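# Bridge the lavender case over two blocks, blue on top

## Task

Place the lavender case so it spans the red and green blocks, supported by both of them, then set the blue block standing on end on top of the case; finish with neither gripper touching any of these four objects.

## Robot and tools

Robot: two arms, left_arm and right_arm, each with a two-finger gripper. The fingers extend along the gripper's +z axis and close along its y axis. end_effector_position marks the spot between the pads, roughly 1 cm short of the fingertips. Calibrated bases in the scene frame: left_arm at (+0.019, +0.308, 0) m, quat_wxyz (+1.000, 0, 0, +0.028); right_arm at (+0.015, -0.256, 0) m, quat_wxyz (+1.000, 0, 0, -0.002). A camera stand sits behind the arms.

Frames: the scene frame has its origin at table-top height halfway between the nominal bases, +z up, +x pointing out over the table, left_arm on the +y side (image left/right may differ). Hand poses, targets and velocities in results are in each arm's own base frame; fixed cameras and the table use the scene frame. Printed positions can be wrong by a few cm, more at long reach.

execute_actions(actions, cameras): actions is a list of actions; each action is a table of up to 15 rows, one row per 1/30 s step; missing rows repeat the last one. Every row has 14 numbers in [-1, 1]: left_arm dx, dy, dz, rx, ry, rz, opening, then the same seven for right_arm, always all 14. dx..rz are an offset from that arm's Hand target as it stood when the action began, along that arm's base axes; every row counts from that same start, not from the prior row, but each new action starts again from the current Hand target, so repeating an offset keeps moving. Scale: 1.0 = 0.6 m or 180 degrees; rx, ry, rz form one rotation vector, turning about the Hand target position. Opening is absolute: +1 fully open (0.094 m), -1 closed. Six zeros re-request the current Hand target; a 0 opening is a real command, so resend the current opening to keep a gripper as is. cameras: list of names, ["all"], [] or null (null shows all only for an empty list). An empty actions list returns status and images.

move(target, speed, blend, opening_speed, grip_force, blocking, cameras): target is one 14-number row as above, or a list of up to 15 such rows; every row is an offset from the same starting Hand targets, not chained. Grippers travel in straight lines, do not avoid obstacles or each other, take at least 0.5 s and are cut off at 10 s total. speed: m/s, 0.002 to 2.9, default 0.25 (turning up to twice that in rad/s), one value or one per target. blend: corner rounding in m for lists; 0 means stop at each point. opening_speed: rate on the -1..+1 scale per second, at least 0.2; use it to close gently. grip_force: newtons per finger pad, 10 to 50, one value or one per arm; it persists; lower force closes slowly. blocking=false returns after about 0.5 s while the move continues. The result adds a move: line with the ending (done, off_target, moving, held, fault) and limits (paced = pose clipped, held = steps withheld). done means within 10 mm and 2 degrees at rest; neither done nor off_target tells you about contact. Keep paths away from an arm's own base.

wait(seconds 0 to 10): lets time pass holding commands. stop(): brakes a running move. zoom_image(camera, region): camera is cam_head_left or cam_head_right (both 672x504); region [x0, y0, x1, y1] in pixels from the top-left, at most 504 by 504, on the newest image. finished_scene(scene): integer 1 to 3, the current scene number; ends it irreversibly, and the goal must hold without the robot. Make no further call in that reply.

Result lines: end_effector_position (m) and end_effector_quat_wxyz; Hand target (last commanded pose after clipping, the base for the next offsets); Tool commands; grip_measured on the opening scale (reads up to ~2.5 mm wide when empty, a few mm narrower than a squeezed part); Joint positions (last number is finger opening in m); joint torques (include arm weight, offsets and noise); Joint velocities, noted within noise when still. Action calls also list positions at some steps.

Control behaviour: each step, commanded orientation is limited to 40 degrees from the measured one. Friction and load can leave a gripper several cm short of its target; waiting won't fix that, but a new command (even zeros) re-requests it, or send the missing distance. Tiny moves may not start. An arm blocked by something keeps pushing until commanded back past its gripper.

Gripping: below first contact, squeeze rises about 1 N per 0.001 of opening, then jumps to the force limit about 0.06 lower (0.11 for small or round parts). To release, command well above grip_measured.

Avoid: dropping or releasing moving objects, fast impacts, hard pressing, letting anything leave the table, any contact between the two arms or grippers (a gripper closing on the other's fingers counts), loading a wrist-camera cable, and stopping an arm. Motor heat grows with held loads, stretched arms or pushing at unreachable poses: MOTOR HOT appears at 75 °C, at 90 °C the arm folds and idles, at 100 °C it collapses. Loose objects may get nudged occasionally.

Joint ranges (rad): waist -2.618 to 3.054, shoulder 0.000 to 3.142, elbow 0.000 to 3.142 (straight at 2.901), wrist pitch and yaw -1.571 to 1.571, wrist roll -2.094 to 2.094. Camera intrinsics are pinhole with radial distortion, fovy about 65 degrees, focal length about 393 px, centre near (335, 254).

Each tool is called after "Emit:" by a JSON object that holds its "api" and its "payload", one argument or row to a line.

## Session

Emit:
{"api": "execute_actions", "payload": {
  "actions": []
}}

Scene clock: 0.00 s.
left_arm: end_effector_position=(+0.4060, +0.0356, +0.1140) grip_measured=+1.000 end_effector_quat_wxyz=(+0.603, -0.082, +0.792, +0.054) | right_arm: end_effector_position=(+0.4114, -0.0144, +0.1216) grip_measured=+1.000 end_effector_quat_wxyz=(+0.606, +0.025, +0.795, -0.013)
Joint positions: left_arm=[0.006 1.554 0.391 0.888 -0.18 -0.064 0.094] | right_arm=[-0.026 1.531 0.41 0.854 0.026 0.017 0.094]
Joint velocities: within noise
Joint torques (N m): no reading
Heat: left arm: 39 °C; right arm: 37 °C.
Hand target: left_arm +0.4100, +0.0358, +0.1270; +0.618, -0.083, +0.780, +0.053 | right_arm +0.4136, -0.0145, +0.1289; +0.614, +0.025, +0.789, -0.013
Tool commands: left_gripper/opening=+1.0 right_gripper/opening=+1.0

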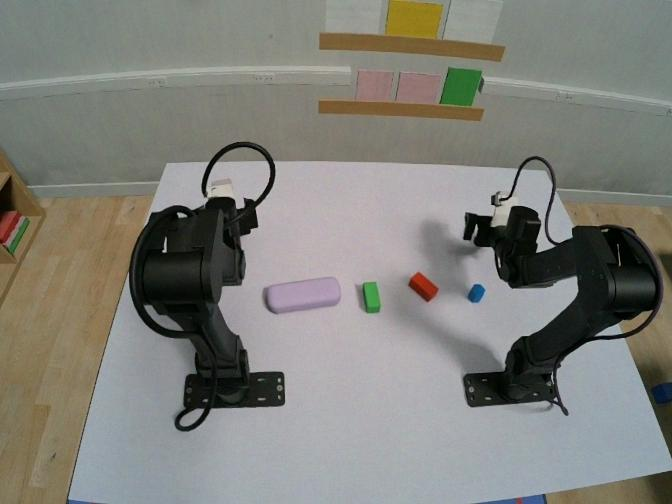

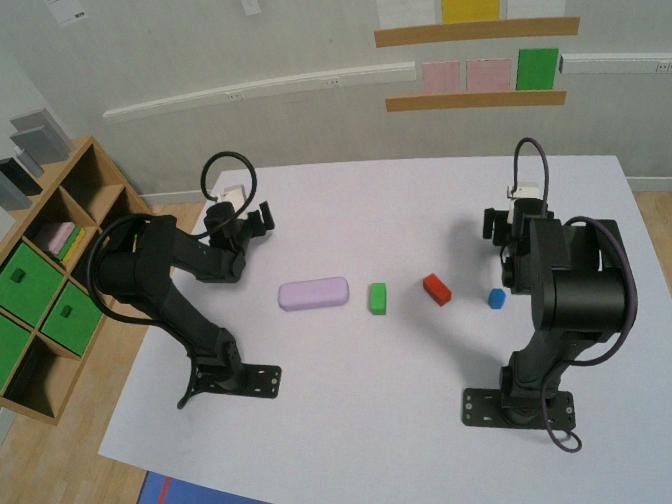

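Emit:
{"api": "zoom_image", "payload": {
  "camera": "cam_head_left",
  "region": [240, 240, 520, 420]
}}

Emit:
{"api": "zoom_image", "payload": {
  "camera": "cam_head_right",
  "region": [250, 240, 530, 420]
}}

Scaled by 1.800.

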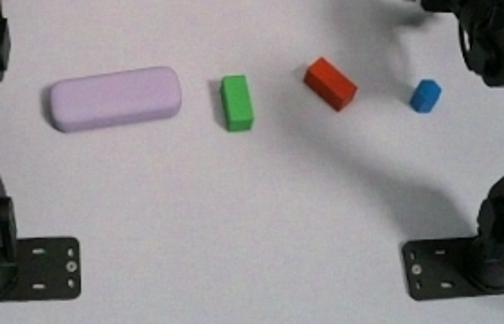

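Scaled by 1.800.

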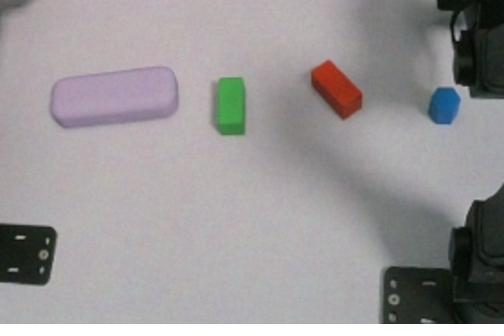

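Emit:
{"api": "move", "payload": {
  "target": [-0.343,-0.292,0.05,0.293,0.374,-0.454,1,-0.1,-0.1,0.08,0.009,0.421,0.017,1],
  "speed": 0.6,
  "cameras": ["all"]
}}

Emit:
{"api": "zoom_image", "payload": {
  "camera": "cam_head_left",
  "region": [350, 250, 500, 330]
}}

Emit:
{"api": "zoom_image", "payload": {
  "camera": "cam_head_right",
  "region": [360, 250, 520, 330]
}}

Scene clock: 28.47 s.
left_arm: end_effector_position=(+0.2000, -0.1355, +0.1479) grip_measured=+1.000 end_effector_quat_wxyz=(-0.012, +0.676, +0.737, -0.003) | right_arm: end_effector_position=(+0.3618, -0.0723, +0.1737) grip_measured=+1.000 end_effector_quat_wxyz=(+0.023, +0.002, +1.000, +0.000)
Joint positions: left_arm=[-0.598 1.482 1.308 -1.423 0.002 0.887 0.094] | right_arm=[-0.205 1.927 1.919 -1.517 -0.01 -0.201 0.094]
Joint torques (N m): left_arm=[-0.58 -5.76 8.46 0.18 0.05 0.09] | right_arm=[-0.4 -8.23 6.89 -0.35 0.09 -0.09]
Heat: left arm: 40 °C; right arm: 38 °C.
Hand target: left_arm +0.2042, -0.1394, +0.1570; -0.001, +0.682, +0.731, +0.000 | right_arm +0.3537, -0.0745, +0.1770; +0.000, +0.000, +1.000, +0.000
Off the commanded pose: left_arm 0.011 m, 2 deg | right_arm 0.009 m, 3 deg.
joint sent to its limit (right arm) — joint 4 (wrist pitch), lower limit. The joint targets still meet the commanded pose.
move: off_target (left_arm, right_arm)

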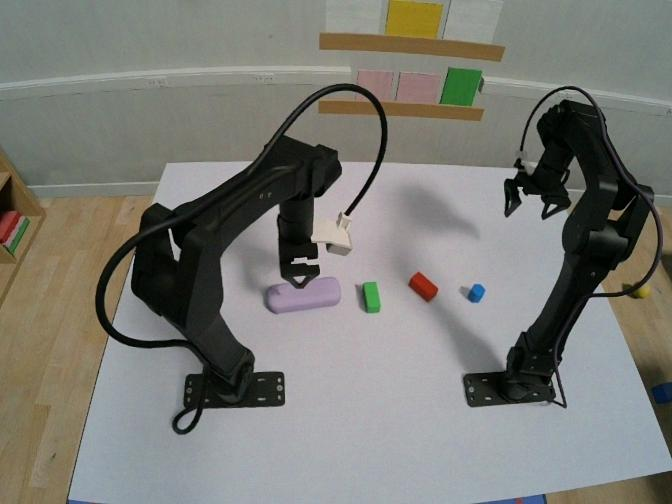

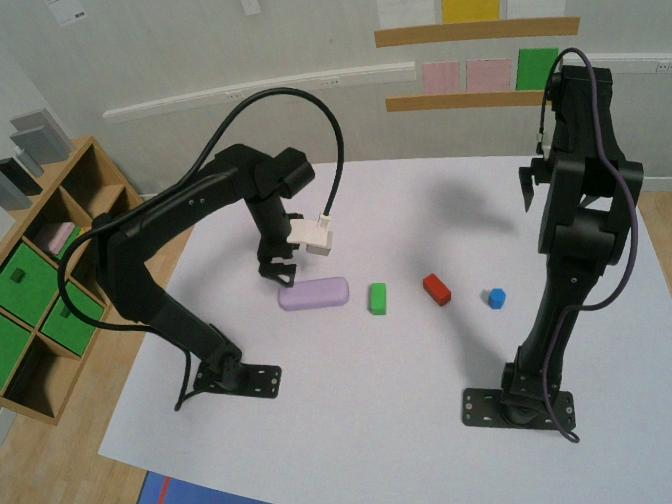

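Scaled by 3.360.

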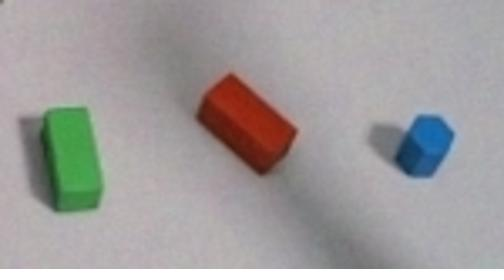

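Scaled by 3.150.

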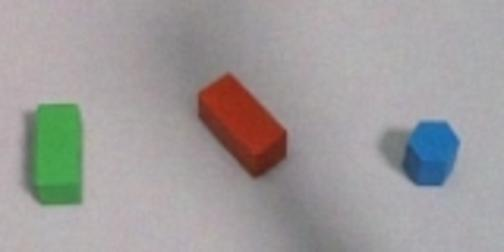

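Emit:
{"api": "zoom_image", "payload": {
  "camera": "cam_head_left",
  "region": [240, 220, 390, 320]
}}

Emit:
{"api": "zoom_image", "payload": {
  "camera": "cam_head_right",
  "region": [230, 220, 380, 320]
}}

Scaled by 3.360.

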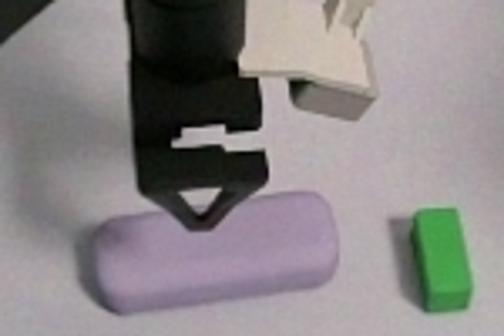

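Scaled by 3.360.

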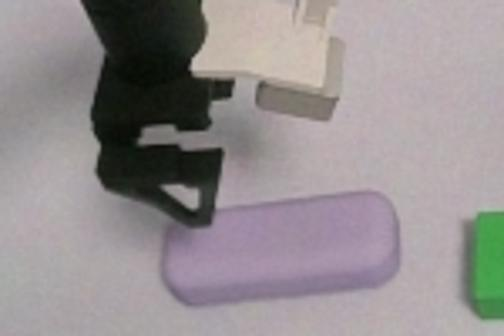

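Emit:
{"api": "move", "payload": {
  "target": [
    [-0.007,-0.002,-0.203,0,0,0,1,0,0,0,0,0,0,1],
    [-0.007,-0.002,-0.203,0,0,0,-0.15,0,0,0,0,0,0,1]
  ],
  "speed": 0.2,
  "grip_force": 40,
  "cameras": ["all"]
}}

Emit:
{"api": "zoom_image", "payload": {
  "camera": "cam_head_right",
  "region": [230, 220, 380, 320]
}}

Scene clock: 46.13 s.
left_arm: end_effector_position=(+0.1995, -0.1367, +0.0366) grip_measured=+0.328 end_effector_quat_wxyz=(-0.006, +0.680, +0.733, +0.003) | right_arm: end_effector_position=(+0.3617, -0.0724, +0.1737) grip_measured=+1.000 end_effector_quat_wxyz=(+0.023, +0.002, +1.000, +0.000)
Joint positions: left_arm=[-0.611 1.538 0.911 -0.955 -0.008 0.886 0.062] | right_arm=[-0.205 1.927 1.919 -1.517 -0.01 -0.201 0.094]
Joint torques (N m): left_arm=[-0.64 -5.91 4.74 0.39 0.1 -0.04] | right_arm=[-0.49 -8.25 6.75 -0.35 0.1 -0.11]
Heat: left arm: 40 °C; right arm: 39 °C.
Hand target: left_arm +0.2001, -0.1406, +0.0353; -0.001, +0.682, +0.731, +0.000 | right_arm +0.3537, -0.0745, +0.1770; +0.000, +0.000, +1.000, +0.000
Off the commanded pose: left_arm 0.004 m, 1 deg | right_arm 0.009 m, 3 deg.
joint sent to its limit (right arm) — joint 4 (wrist pitch), lower limit. The joint targets still meet the commanded pose.
grip_force (N): 40, 40
move: off_target (right_arm)

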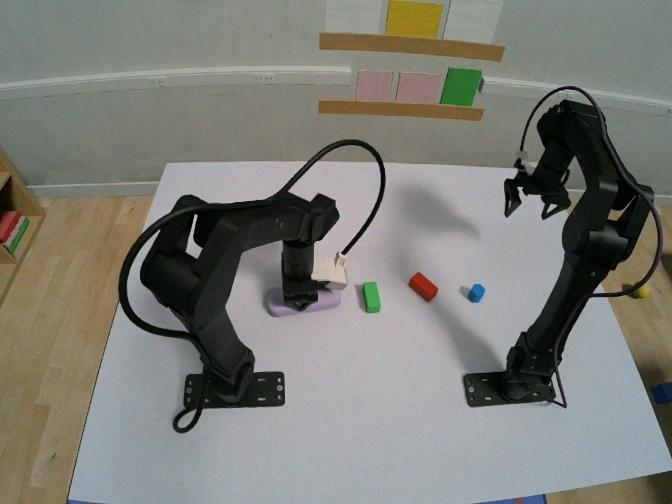

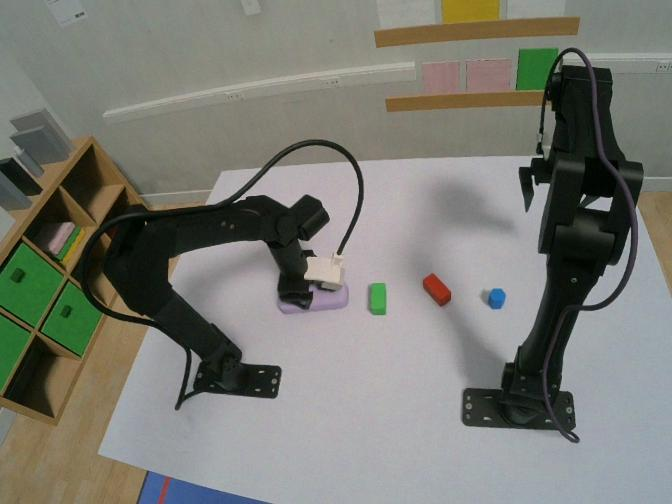

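Scaled by 3.360.

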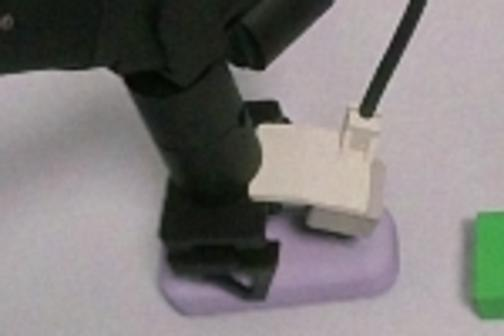

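Emit:
{"api": "move", "payload": {
  "target": [
    [0,0,0.17,0,0,0,-0.15,0,0,0,0,0,0,1],
    [-0.022,-0.355,0.17,0,0,0.033,-0.15,0,0,0,0,0,0,1]
  ],
  "speed": 0.25,
  "blend": 0.03,
  "cameras": ["all"]
}}

Emit:
{"api": "zoom_image", "payload": {
  "camera": "cam_head_left",
  "region": [320, 220, 500, 340]
}}

Emit:
{"api": "zoom_image", "payload": {
  "camera": "cam_head_right",
  "region": [320, 220, 500, 340]
}}

Scene clock: 54.17 s.
left_arm: end_effector_position=(+0.1838, -0.3488, +0.1285) grip_measured=+0.321 end_effector_quat_wxyz=(-0.011, +0.648, +0.762, +0.007) | right_arm: end_effector_position=(+0.3617, -0.0724, +0.1737) grip_measured=+1.000 end_effector_quat_wxyz=(+0.023, +0.002, +1.000, +0.000)
Joint positions: left_arm=[-1.09 2.089 1.972 -1.48 -0.004 0.32 0.062] | right_arm=[-0.205 1.927 1.919 -1.517 -0.01 -0.201 0.094]
Joint torques (N m): left_arm=[0.31 -12.03 8.29 0.1 0.07 -0.12] | right_arm=[-0.43 -8.01 6.69 -0.35 0.05 -0.1]
Heat: left arm: 40 °C; right arm: 39 °C.
Hand target: left_arm +0.1868, -0.3536, +0.1373; -0.001, +0.643, +0.766, +0.000 | right_arm +0.3537, -0.0745, +0.1770; +0.000, +0.000, +1.000, +0.000
Off the commanded pose: left_arm 0.010 m, 2 deg | right_arm 0.009 m, 3 deg.
joint sent to its limit (right arm) — joint 4 (wrist pitch), lower limit. The joint targets still meet the commanded pose.
grip_force (N): 40, 40
move: off_target (right_arm)

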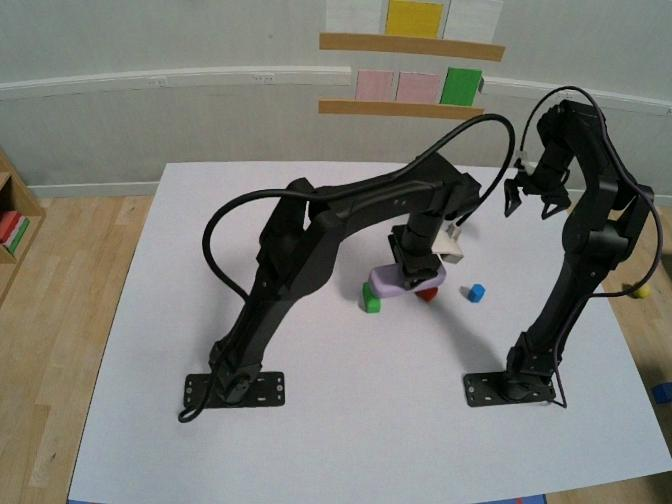

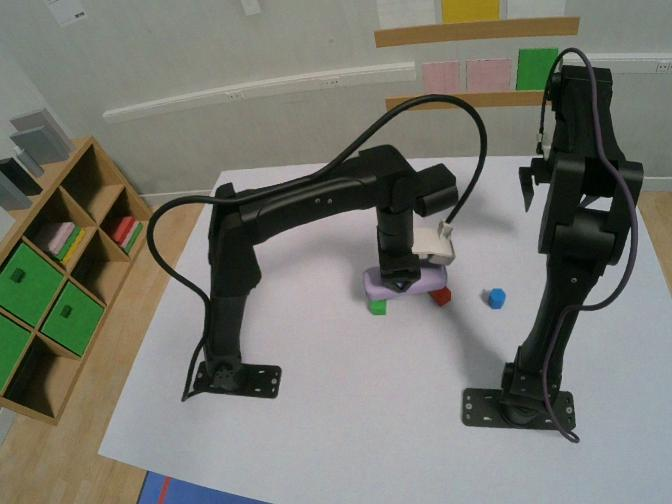

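Scaled by 2.800.

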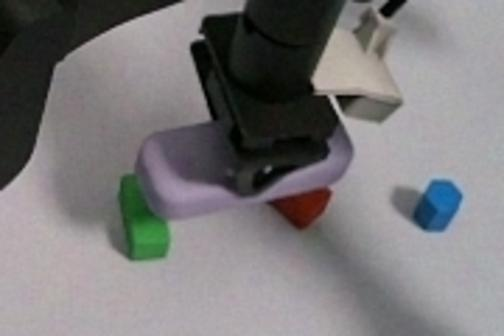

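Scaled by 2.800.

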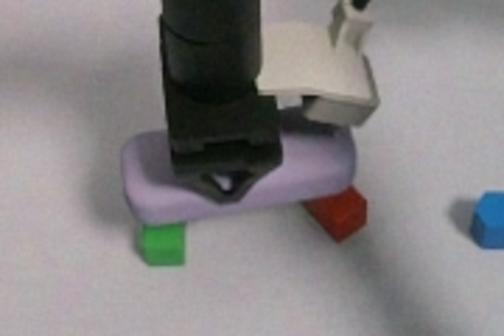

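Emit:
{"api": "move", "payload": {
  "target": [
    [0.01,0.0,-0.06,0,0,0,-0.15,0,0,0,0,0,0,1],
    [0.01,0,-0.11,0,0,0,-0.15,0,0,0,0,0,0,1]
  ],
  "speed": [0.12,0.05],
  "blend": 0.005,
  "cameras": ["all"]
}}

Emit:
{"api": "zoom_image", "payload": {
  "camera": "cam_head_left",
  "region": [320, 220, 500, 340]
}}

Emit:
{"api": "zoom_image", "payload": {
  "camera": "cam_head_right",
  "region": [320, 220, 500, 340]
}}

Scene clock: 61.57 s.
left_arm: end_effector_position=(+0.1901, -0.3503, +0.0729) grip_measured=+0.321 end_effector_quat_wxyz=(-0.007, +0.643, +0.766, +0.005) | right_arm: end_effector_position=(+0.3617, -0.0724, +0.1737) grip_measured=+1.000 end_effector_quat_wxyz=(+0.023, +0.002, +1.000, +0.000)
Joint positions: left_arm=[-1.078 2.093 1.758 -1.251 -0.004 0.319 0.062] | right_arm=[-0.205 1.927 1.919 -1.517 -0.01 -0.201 0.094]
Joint torques (N m): left_arm=[0.36 -12.01 5.14 0.36 0.08 0.03] | right_arm=[-0.43 -8.14 6.83 -0.36 0.1 -0.11]
Heat: left arm: 40 °C; right arm: 39 °C.
Hand target: left_arm +0.1928, -0.3535, +0.0712; -0.001, +0.643, +0.766, +0.000 | right_arm +0.3537, -0.0745, +0.1770; +0.000, +0.000, +1.000, +0.000
Off the commanded pose: left_arm 0.005 m, 1 deg | right_arm 0.009 m, 3 deg.
joint sent to its limit (right arm) — joint 4 (wrist pitch), lower limit. The joint targets still meet the commanded pose.
grip_force (N): 40, 40
move: off_target (right_arm)

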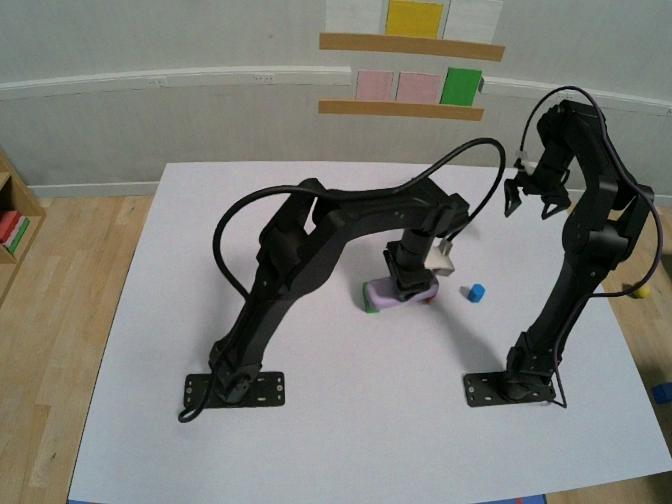

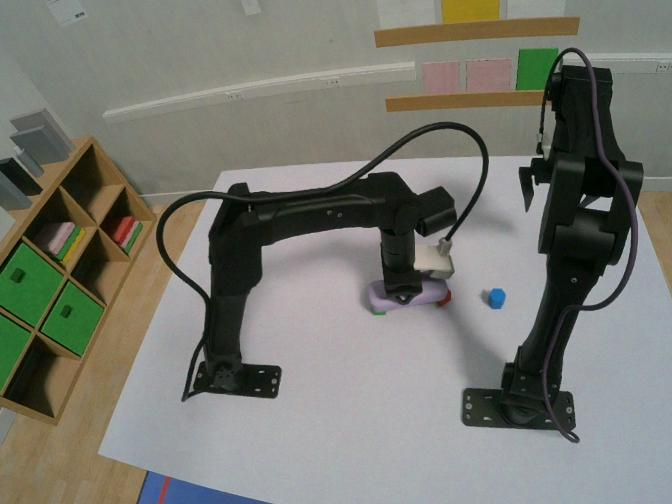

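Scaled by 2.800.

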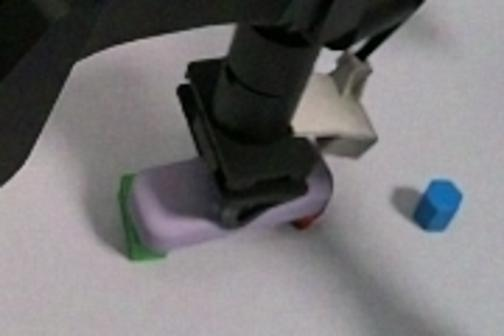

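Scaled by 2.800.

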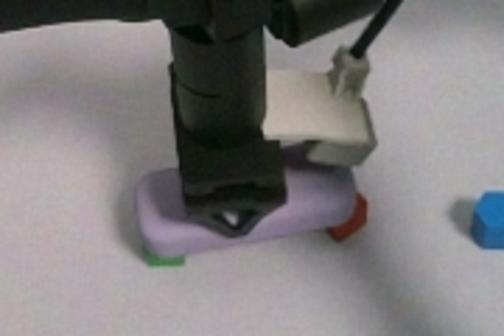

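Emit:
{"api": "move", "payload": {
  "target": [0,0,-0.025,0,0,0,-0.15,0,0,0,0,0,0,1],
  "speed": 0.04
}}

Scene clock: 64.20 s.
left_arm: end_effector_position=(+0.1900, -0.3506, +0.0700) grip_measured=+0.320 end_effector_quat_wxyz=(-0.004, +0.643, +0.766, +0.003) | right_arm: end_effector_position=(+0.3617, -0.0724, +0.1737) grip_measured=+1.000 end_effector_quat_wxyz=(+0.023, +0.002, +1.000, +0.000)
Joint positions: left_arm=[-1.078 2.089 1.74 -1.231 -0.003 0.319 0.062] | right_arm=[-0.205 1.927 1.919 -1.517 -0.01 -0.201 0.094]
Joint torques (N m): left_arm=[0.28 -10.88 2.65 0.73 0.06 0.03] | right_arm=[-0.47 -8.2 6.93 -0.34 0.12 -0.1]
Heat: left arm: 40 °C; right arm: 39 °C.
Hand target: left_arm +0.1928, -0.3536, +0.0562; -0.001, +0.643, +0.766, +0.000 | right_arm +0.3537, -0.0745, +0.1770; +0.000, +0.000, +1.000, +0.000
Off the commanded pose: left_arm 0.014 m, 1 deg | right_arm 0.009 m, 3 deg.
joint sent to its limit (right arm) — joint 4 (wrist pitch), lower limit. The joint targets still meet the commanded pose.
grip_force (N): 40, 40
move: off_target (left_arm, right_arm)

Emit:
{"api": "move", "payload": {
  "target": [
    [0,0,0.022,0,0,0,-0.15,0,0,0,0,0,0,1],
    [0,0,0.022,0,0,0,0.9,0,0,0,0,0,0,1],
    [0,0,0.2,0,0,0,0.9,0,0,0,0,0,0,1],
    [0,0.45,0.2,0,0,0,0.9,-0.25,0.188,-0.05,0,0,0.167,1]
  ],
  "speed": [0.06,0.1,0.18,0.4],
  "blend": [0,0,0.02,0],
  "grip_force": 50,
  "cameras": ["all"]
}}

Emit:
{"api": "zoom_image", "payload": {
  "camera": "cam_head_left",
  "region": [340, 220, 520, 340]
}}

Emit:
{"api": "zoom_image", "payload": {
  "camera": "cam_head_right",
  "region": [350, 220, 530, 340]
}}

Scene clock: 73.83 s.
left_arm: end_effector_position=(+0.1956, -0.0833, +0.1746) grip_measured=+0.898 end_effector_quat_wxyz=(-0.007, +0.641, +0.767, +0.006) | right_arm: end_effector_position=(+0.2072, +0.0390, +0.1475) grip_measured=+1.000 end_effector_quat_wxyz=(+0.001, -0.257, +0.966, +0.003)
Joint positions: left_arm=[-0.421 1.371 1.321 -1.531 -0.016 0.971 0.089] | right_arm=[0.176 1.34 1.189 -1.419 -0.006 -0.344 0.094]
Joint torques (N m): left_arm=[0.53 -5.96 4.83 0.21 0.16 0.13] | right_arm=[0.39 -4.7 4.03 0.13 0.08 0.02]
Heat: left arm: 39 °C; right arm: 39 °C.
Hand target: left_arm +0.1928, -0.0836, +0.1762; -0.001, +0.643, +0.766, +0.000 | right_arm +0.2035, +0.0383, +0.1469; +0.000, -0.259, +0.966, +0.000
Off the commanded pose: left_arm 0.003 m, 1 deg | right_arm 0.004 m, 0 deg.
move: done

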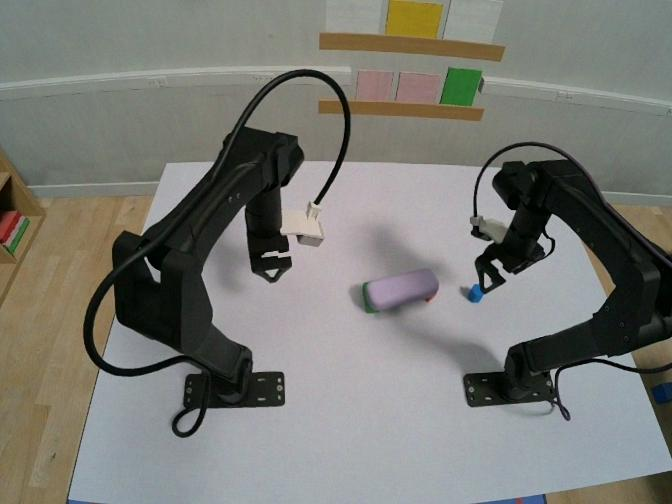

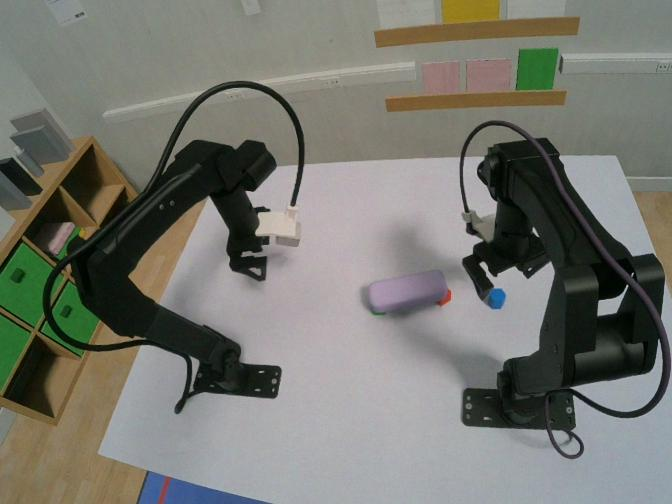

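Scaled by 2.800.

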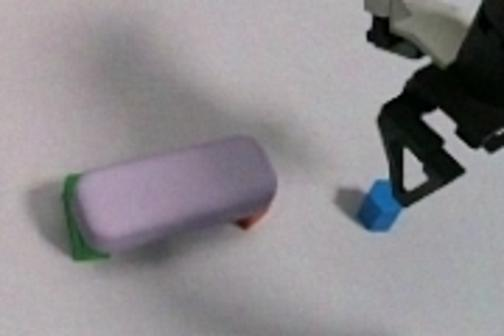

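Scaled by 2.800.

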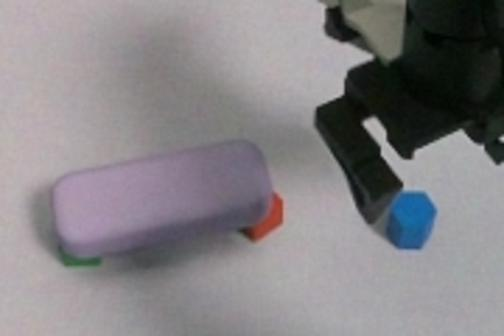

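Emit:
{"api": "move", "payload": {
  "target": [0,0,0,0,0,0,0.9,0.01,0,-0.128,0,0,0,1],
  "cameras": ["all"]
}}

Emit:
{"api": "zoom_image", "payload": {
  "camera": "cam_head_left",
  "region": [430, 250, 530, 320]
}}

Emit:
{"api": "zoom_image", "payload": {
  "camera": "cam_head_right",
  "region": [440, 250, 540, 320]
}}

Scene clock: 80.23 s.
left_arm: end_effector_position=(+0.1956, -0.0833, +0.1746) grip_measured=+0.898 end_effector_quat_wxyz=(-0.007, +0.641, +0.767, +0.006) | right_arm: end_effector_position=(+0.2125, +0.0400, +0.0732) grip_measured=+1.000 end_effector_quat_wxyz=(+0.007, -0.257, +0.966, +0.002)
Joint positions: left_arm=[-0.421 1.371 1.321 -1.531 -0.016 0.972 0.089] | right_arm=[0.176 1.366 0.913 -1.103 -0.006 -0.344 0.094]
Joint torques (N m): left_arm=[0.51 -6 4.75 0.21 0.17 0.06] | right_arm=[-0.12 -3.54 4 0.11 0.05 -0.07]
Heat: left arm: 39 °C; right arm: 39 °C.
Hand target: left_arm +0.1928, -0.0836, +0.1762; -0.001, +0.643, +0.766, +0.000 | right_arm +0.2096, +0.0384, +0.0702; +0.000, -0.259, +0.966, +0.000
Off the commanded pose: left_arm 0.003 m, 1 deg | right_arm 0.005 m, 1 deg.
move: done

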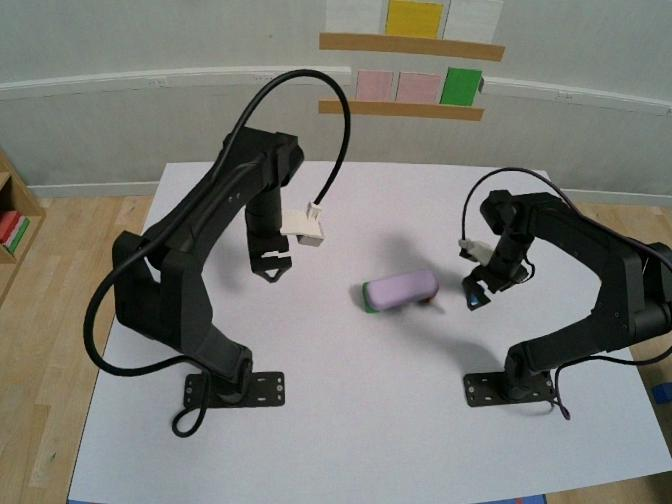

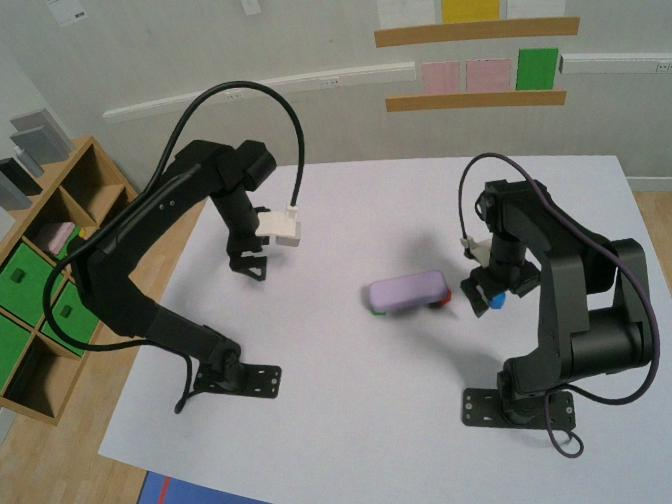

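Scaled by 5.040.

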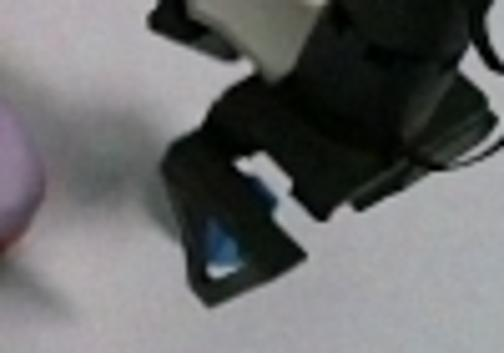

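Scaled by 5.040.

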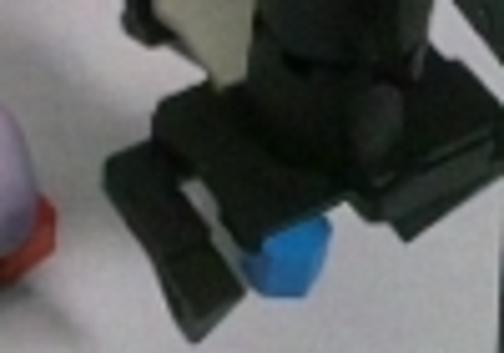

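Emit:
{"api": "move", "payload": {
  "target": [
    [0,0,0,0,0,0,0.9,0.03,0.01,0,0,0,0,1],
    [0,0,0,0,0,0,0.9,0.03,0.01,-0.07,0,0,0,1]
  ],
  "speed": 0.12,
  "cameras": ["all"]
}}

Emit:
{"api": "zoom_image", "payload": {
  "camera": "cam_head_left",
  "region": [430, 250, 530, 320]
}}

Emit:
{"api": "zoom_image", "payload": {
  "camera": "cam_head_right",
  "region": [440, 250, 540, 320]
}}

Scene clock: 89.63 s.
left_arm: end_effector_position=(+0.1956, -0.0833, +0.1746) grip_measured=+0.898 end_effector_quat_wxyz=(-0.007, +0.641, +0.767, +0.006) | right_arm: end_effector_position=(+0.2307, +0.0445, +0.0308) grip_measured=+1.000 end_effector_quat_wxyz=(+0.006, -0.260, +0.966, +0.003)
Joint positions: left_arm=[-0.421 1.371 1.321 -1.531 -0.016 0.972 0.089] | right_arm=[0.182 1.498 0.847 -0.908 -0.006 -0.344 0.094]
Joint torques (N m): left_arm=[0.53 -6.02 4.79 0.24 0.16 0.1] | right_arm=[0.38 -4.3 3.9 0.14 0.07 0.1]
Heat: left arm: 39 °C; right arm: 38 °C.
Hand target: left_arm +0.1928, -0.0836, +0.1762; -0.001, +0.643, +0.766, +0.000 | right_arm +0.2277, +0.0443, +0.0282; +0.000, -0.259, +0.966, +0.000
Off the commanded pose: left_arm 0.003 m, 1 deg | right_arm 0.004 m, 1 deg.
move: done

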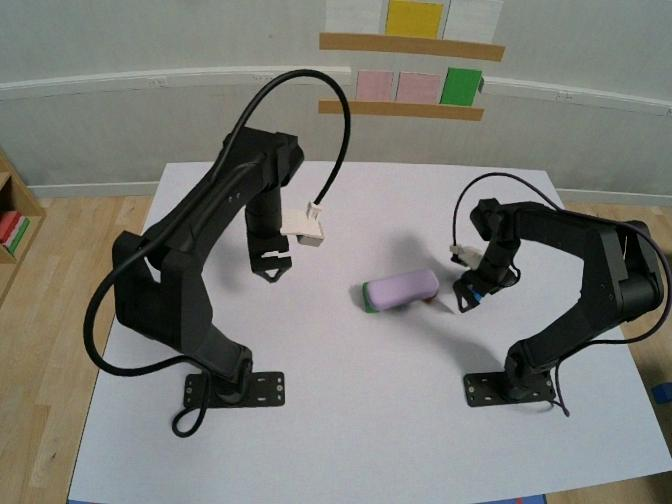

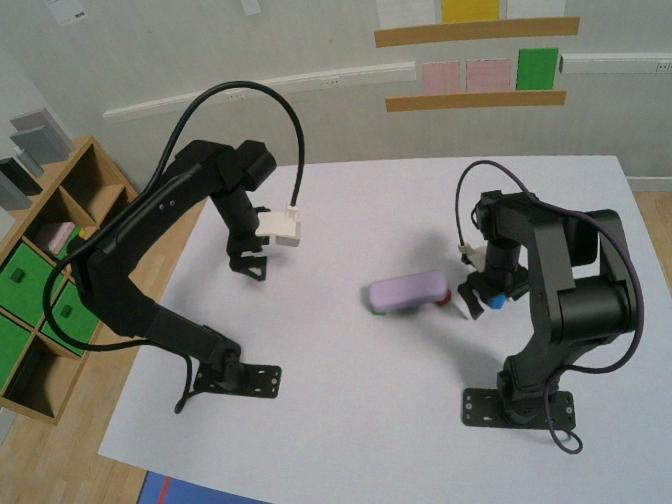

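Scaled by 5.040.

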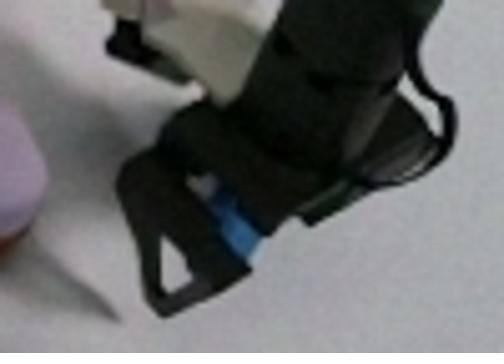

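Scaled by 5.040.

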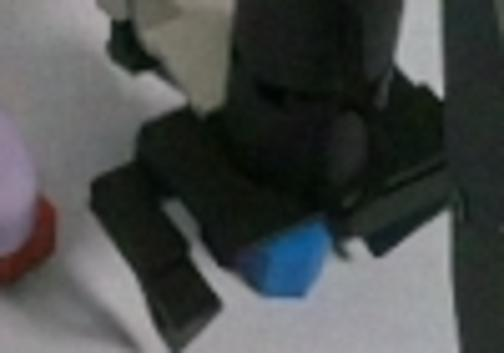

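Emit:
{"api": "move", "payload": {
  "target": [
    [0,0,0,0,0,0,0.9,0.013,0.007,0,0,0,0,1],
    [0,0,0,0,0,0,0.9,0.013,0.007,0,0,0,0,-0.6]
  ],
  "speed": 0.12,
  "opening_speed": 1.0,
  "cameras": ["all"]
}}

Emit:
{"api": "zoom_image", "payload": {
  "camera": "cam_head_left",
  "region": [430, 250, 530, 320]
}}

Emit:
{"api": "zoom_image", "payload": {
  "camera": "cam_head_right",
  "region": [440, 250, 540, 320]
}}

Scene clock: 103.20 s.
left_arm: end_effector_position=(+0.1956, -0.0833, +0.1746) grip_measured=+0.898 end_effector_quat_wxyz=(-0.007, +0.641, +0.767, +0.006) | right_arm: end_effector_position=(+0.2284, +0.0466, +0.0247) grip_measured=-0.401 end_effector_quat_wxyz=(-0.007, -0.260, +0.966, +0.003)
Joint positions: left_arm=[-0.421 1.371 1.321 -1.531 -0.016 0.972 0.089] | right_arm=[0.193 1.526 0.847 -0.905 -0.005 -0.334 0.028]
Joint torques (N m): left_arm=[0.47 -5.96 4.86 0.22 0.17 0.09] | right_arm=[0.59 -4.37 6.28 0.08 0.04 0.06]
Heat: left arm: 39 °C; right arm: 37 °C.
Hand target: left_arm +0.1928, -0.0836, +0.1762; -0.001, +0.643, +0.766, +0.000 | right_arm +0.2355, +0.0485, +0.0282; +0.000, -0.259, +0.966, +0.000
Off the commanded pose: left_arm 0.003 m, 1 deg | right_arm 0.008 m, 1 deg.
move: done

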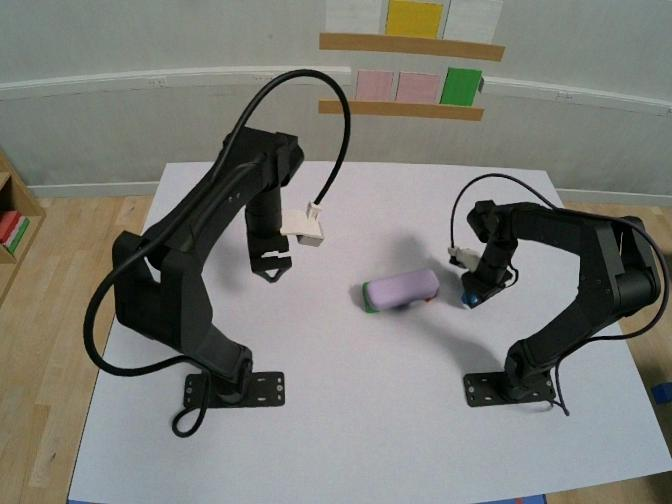

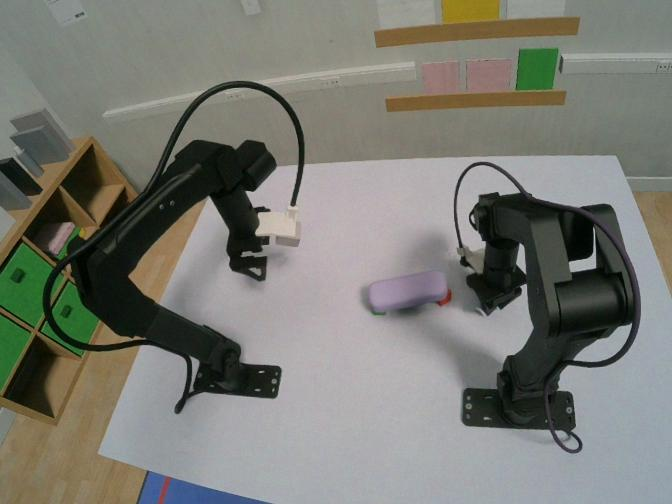

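Scaled by 5.040.

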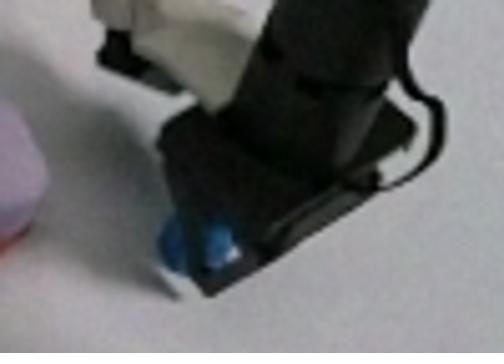

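Scaled by 5.040.

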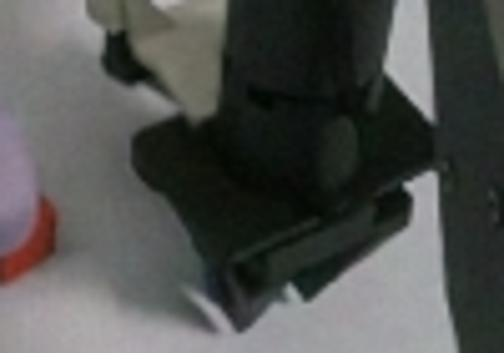

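Emit:
{"api": "move", "payload": {
  "target": [
    [0,0,0,0,0,0,0.9,0,0,0.19,0,0,0,-0.6],
    [0,0,0,0,0,0,0.9,-0.005,0.297,0.19,0,0,0,-0.6]
  ],
  "speed": 0.25,
  "blend": 0.03,
  "cameras": ["all"]
}}

Emit:
{"api": "zoom_image", "payload": {
  "camera": "cam_head_left",
  "region": [340, 220, 490, 320]
}}

Emit:
{"api": "zoom_image", "payload": {
  "camera": "cam_head_right",
  "region": [340, 220, 490, 320]
}}

Scene clock: 109.40 s.
left_arm: end_effector_position=(+0.1956, -0.0833, +0.1746) grip_measured=+0.898 end_effector_quat_wxyz=(-0.007, +0.641, +0.767, +0.006) | right_arm: end_effector_position=(+0.2325, +0.2286, +0.1372) grip_measured=-0.402 end_effector_quat_wxyz=(+0.006, -0.266, +0.964, +0.004)
Joint positions: left_arm=[-0.421 1.371 1.321 -1.531 -0.016 0.972 0.089] | right_arm=[0.773 1.764 1.564 -1.357 -0.002 0.235 0.028]
Joint torques (N m): left_arm=[0.49 -5.98 4.77 0.22 0.16 0.1] | right_arm=[-0.27 -7.04 7.19 -0.24 0.01 0.1]
Heat: left arm: 39 °C; right arm: 37 °C.
Hand target: left_arm +0.1928, -0.0836, +0.1762; -0.001, +0.643, +0.766, +0.000 | right_arm +0.2325, +0.2267, +0.1420; +0.000, -0.259, +0.966, +0.000
Off the commanded pose: left_arm 0.003 m, 1 deg | right_arm 0.005 m, 1 deg.
move: done

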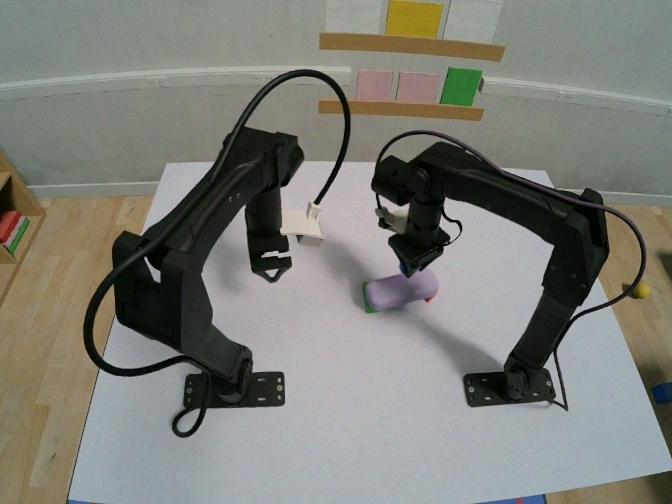

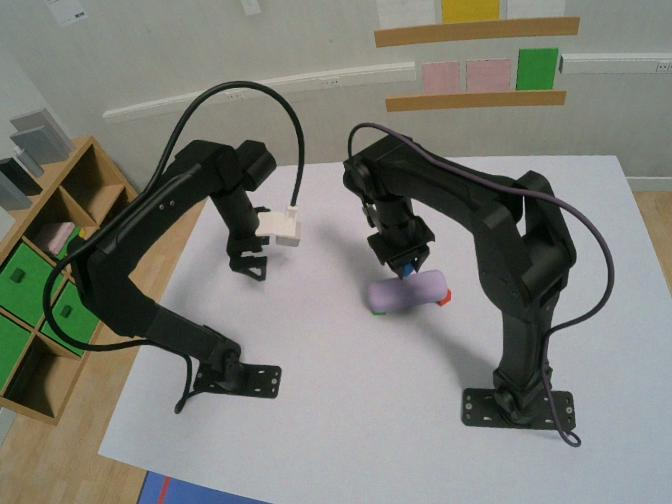

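Scaled by 3.360.

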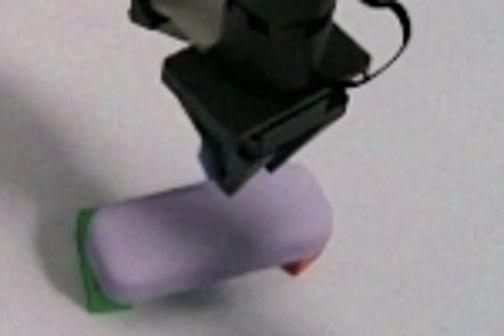

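Scaled by 3.360.

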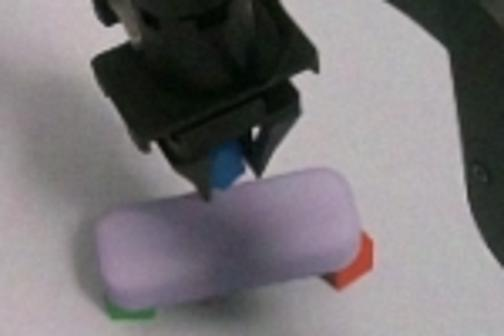

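Emit:
{"api": "move", "payload": {
  "target": [0,0,0,0,0,0,0.9,-0.02,0,-0.048,0,0,0,-0.6],
  "speed": 0.1,
  "cameras": ["all"]
}}

Emit:
{"api": "zoom_image", "payload": {
  "camera": "cam_head_left",
  "region": [340, 220, 490, 320]
}}

Emit:
{"api": "zoom_image", "payload": {
  "camera": "cam_head_right",
  "region": [340, 220, 490, 320]
}}

Scene clock: 115.87 s.
left_arm: end_effector_position=(+0.1956, -0.0833, +0.1746) grip_measured=+0.898 end_effector_quat_wxyz=(-0.007, +0.641, +0.767, +0.006) | right_arm: end_effector_position=(+0.2233, +0.2279, +0.1085) grip_measured=-0.402 end_effector_quat_wxyz=(-0.006, -0.262, +0.965, -0.002)
Joint positions: left_arm=[-0.421 1.371 1.321 -1.531 -0.016 0.972 0.089] | right_arm=[0.791 1.764 1.45 -1.269 -0.002 0.262 0.028]
Joint torques (N m): left_arm=[0.5 -5.9 4.92 0.22 0.14 0.09] | right_arm=[0.53 -9.32 4.26 0.07 0.01 0.08]
Heat: left arm: 39 °C; right arm: 37 °C.
Hand target: left_arm +0.1928, -0.0836, +0.1762; -0.001, +0.643, +0.766, +0.000 | right_arm +0.2205, +0.2267, +0.1132; +0.000, -0.259, +0.966, +0.000
Off the commanded pose: left_arm 0.003 m, 1 deg | right_arm 0.006 m, 1 deg.
move: done

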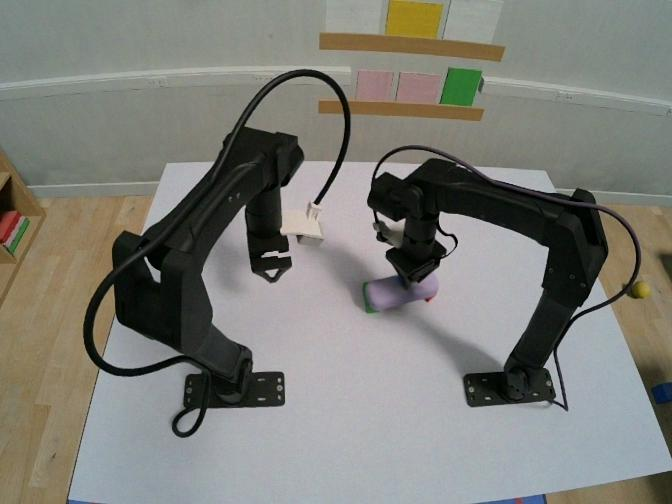

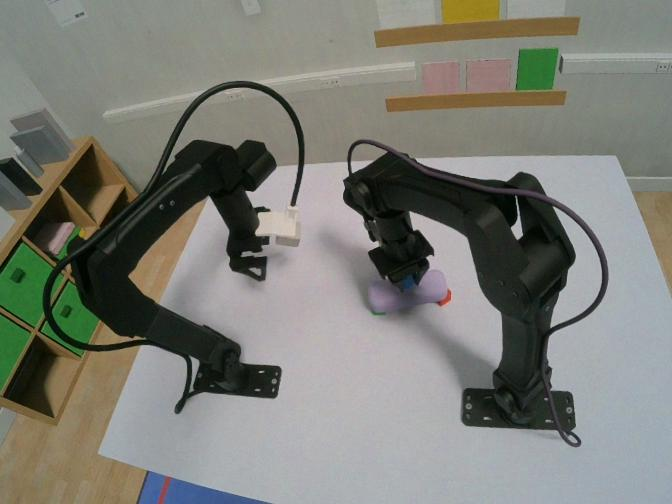

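Scaled by 3.360.

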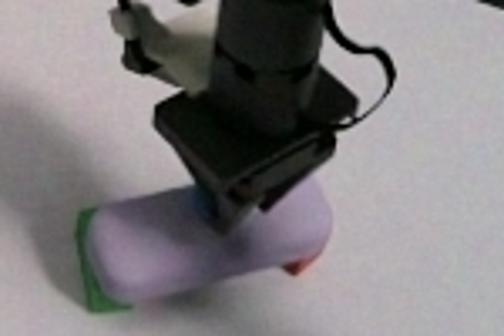

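Scaled by 3.360.

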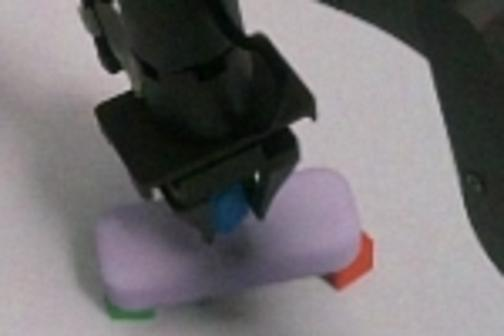

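Emit:
{"api": "move", "payload": {
  "target": [0,0,0,0,0,0,0.9,-0.005,0,-0.025,0,0,0,-0.6],
  "speed": 0.04,
  "cameras": ["all"]
}}

Emit:
{"api": "zoom_image", "payload": {
  "camera": "cam_head_right",
  "region": [340, 220, 490, 320]
}}

Scene clock: 118.83 s.
left_arm: end_effector_position=(+0.1956, -0.0833, +0.1746) grip_measured=+0.898 end_effector_quat_wxyz=(-0.007, +0.641, +0.767, +0.006) | right_arm: end_effector_position=(+0.2196, +0.2266, +0.0981) grip_measured=-0.402 end_effector_quat_wxyz=(-0.006, -0.262, +0.965, -0.002)
Joint positions: left_arm=[-0.421 1.371 1.321 -1.531 -0.016 0.972 0.089] | right_arm=[0.797 1.755 1.397 -1.225 -0.002 0.268 0.028]
Joint torques (N m): left_arm=[0.5 -5.97 4.85 0.23 0.15 0.11] | right_arm=[0.34 -8.76 3.33 0.22 0.03 0.1]
Heat: left arm: 39 °C; right arm: 38 °C.
Hand target: left_arm +0.1928, -0.0836, +0.1762; -0.001, +0.643, +0.766, +0.000 | right_arm +0.2175, +0.2267, +0.0984; +0.000, -0.259, +0.966, +0.000
Off the commanded pose: left_arm 0.003 m, 1 deg | right_arm 0.002 m, 1 deg.
move: done

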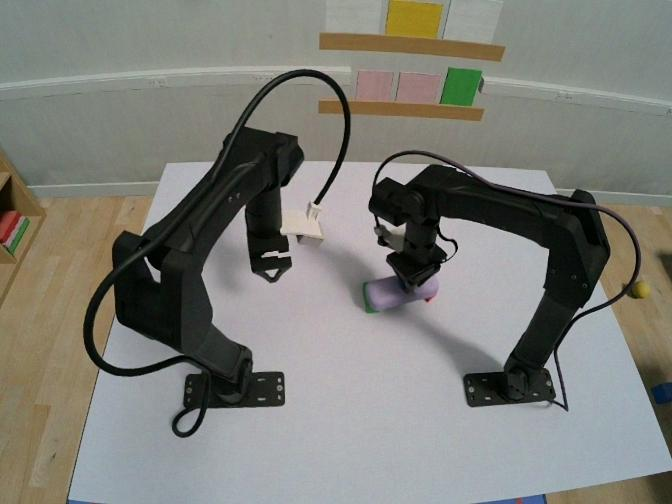

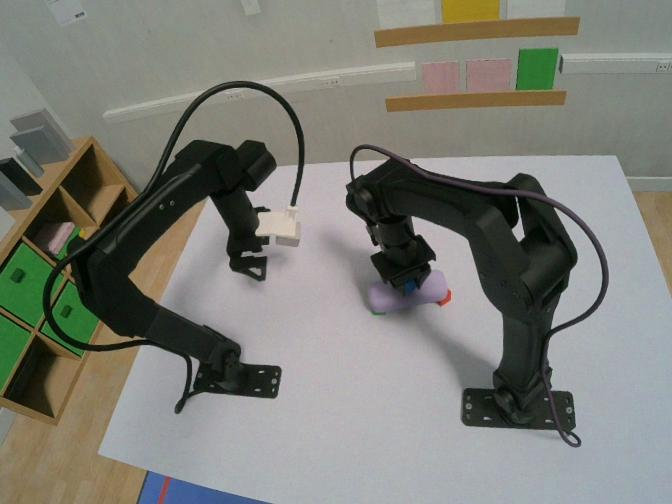

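Scaled by 3.360.

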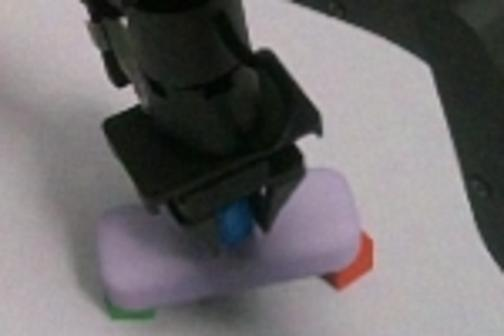

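Emit:
{"api": "move", "payload": {
  "target": [0,0,0,0,0,0,0.9,0,0,-0.017,0,0,0,-0.6],
  "speed": 0.04
}}

Scene clock: 121.00 s.
left_arm: end_effector_position=(+0.1956, -0.0833, +0.1746) grip_measured=+0.898 end_effector_quat_wxyz=(-0.007, +0.641, +0.767, +0.006) | right_arm: end_effector_position=(+0.2194, +0.2264, +0.0974) grip_measured=-0.402 end_effector_quat_wxyz=(+0.002, -0.262, +0.965, +0.002)
Joint positions: left_arm=[-0.421 1.371 1.321 -1.531 -0.016 0.972 0.089] | right_arm=[0.797 1.737 1.374 -1.202 -0.002 0.268 0.028]
Joint torques (N m): left_arm=[0.5 -6.02 4.77 0.22 0.14 0.1] | right_arm=[0.5 -6.84 2.85 0.45 0.05 0.1]
Heat: left arm: 39 °C; right arm: 38 °C.
Hand target: left_arm +0.1928, -0.0836, +0.1762; -0.001, +0.643, +0.766, +0.000 | right_arm +0.2175, +0.2266, +0.0881; +0.000, -0.259, +0.966, +0.000
Off the commanded pose: left_arm 0.003 m, 1 deg | right_arm 0.009 m, 0 deg.
move: done


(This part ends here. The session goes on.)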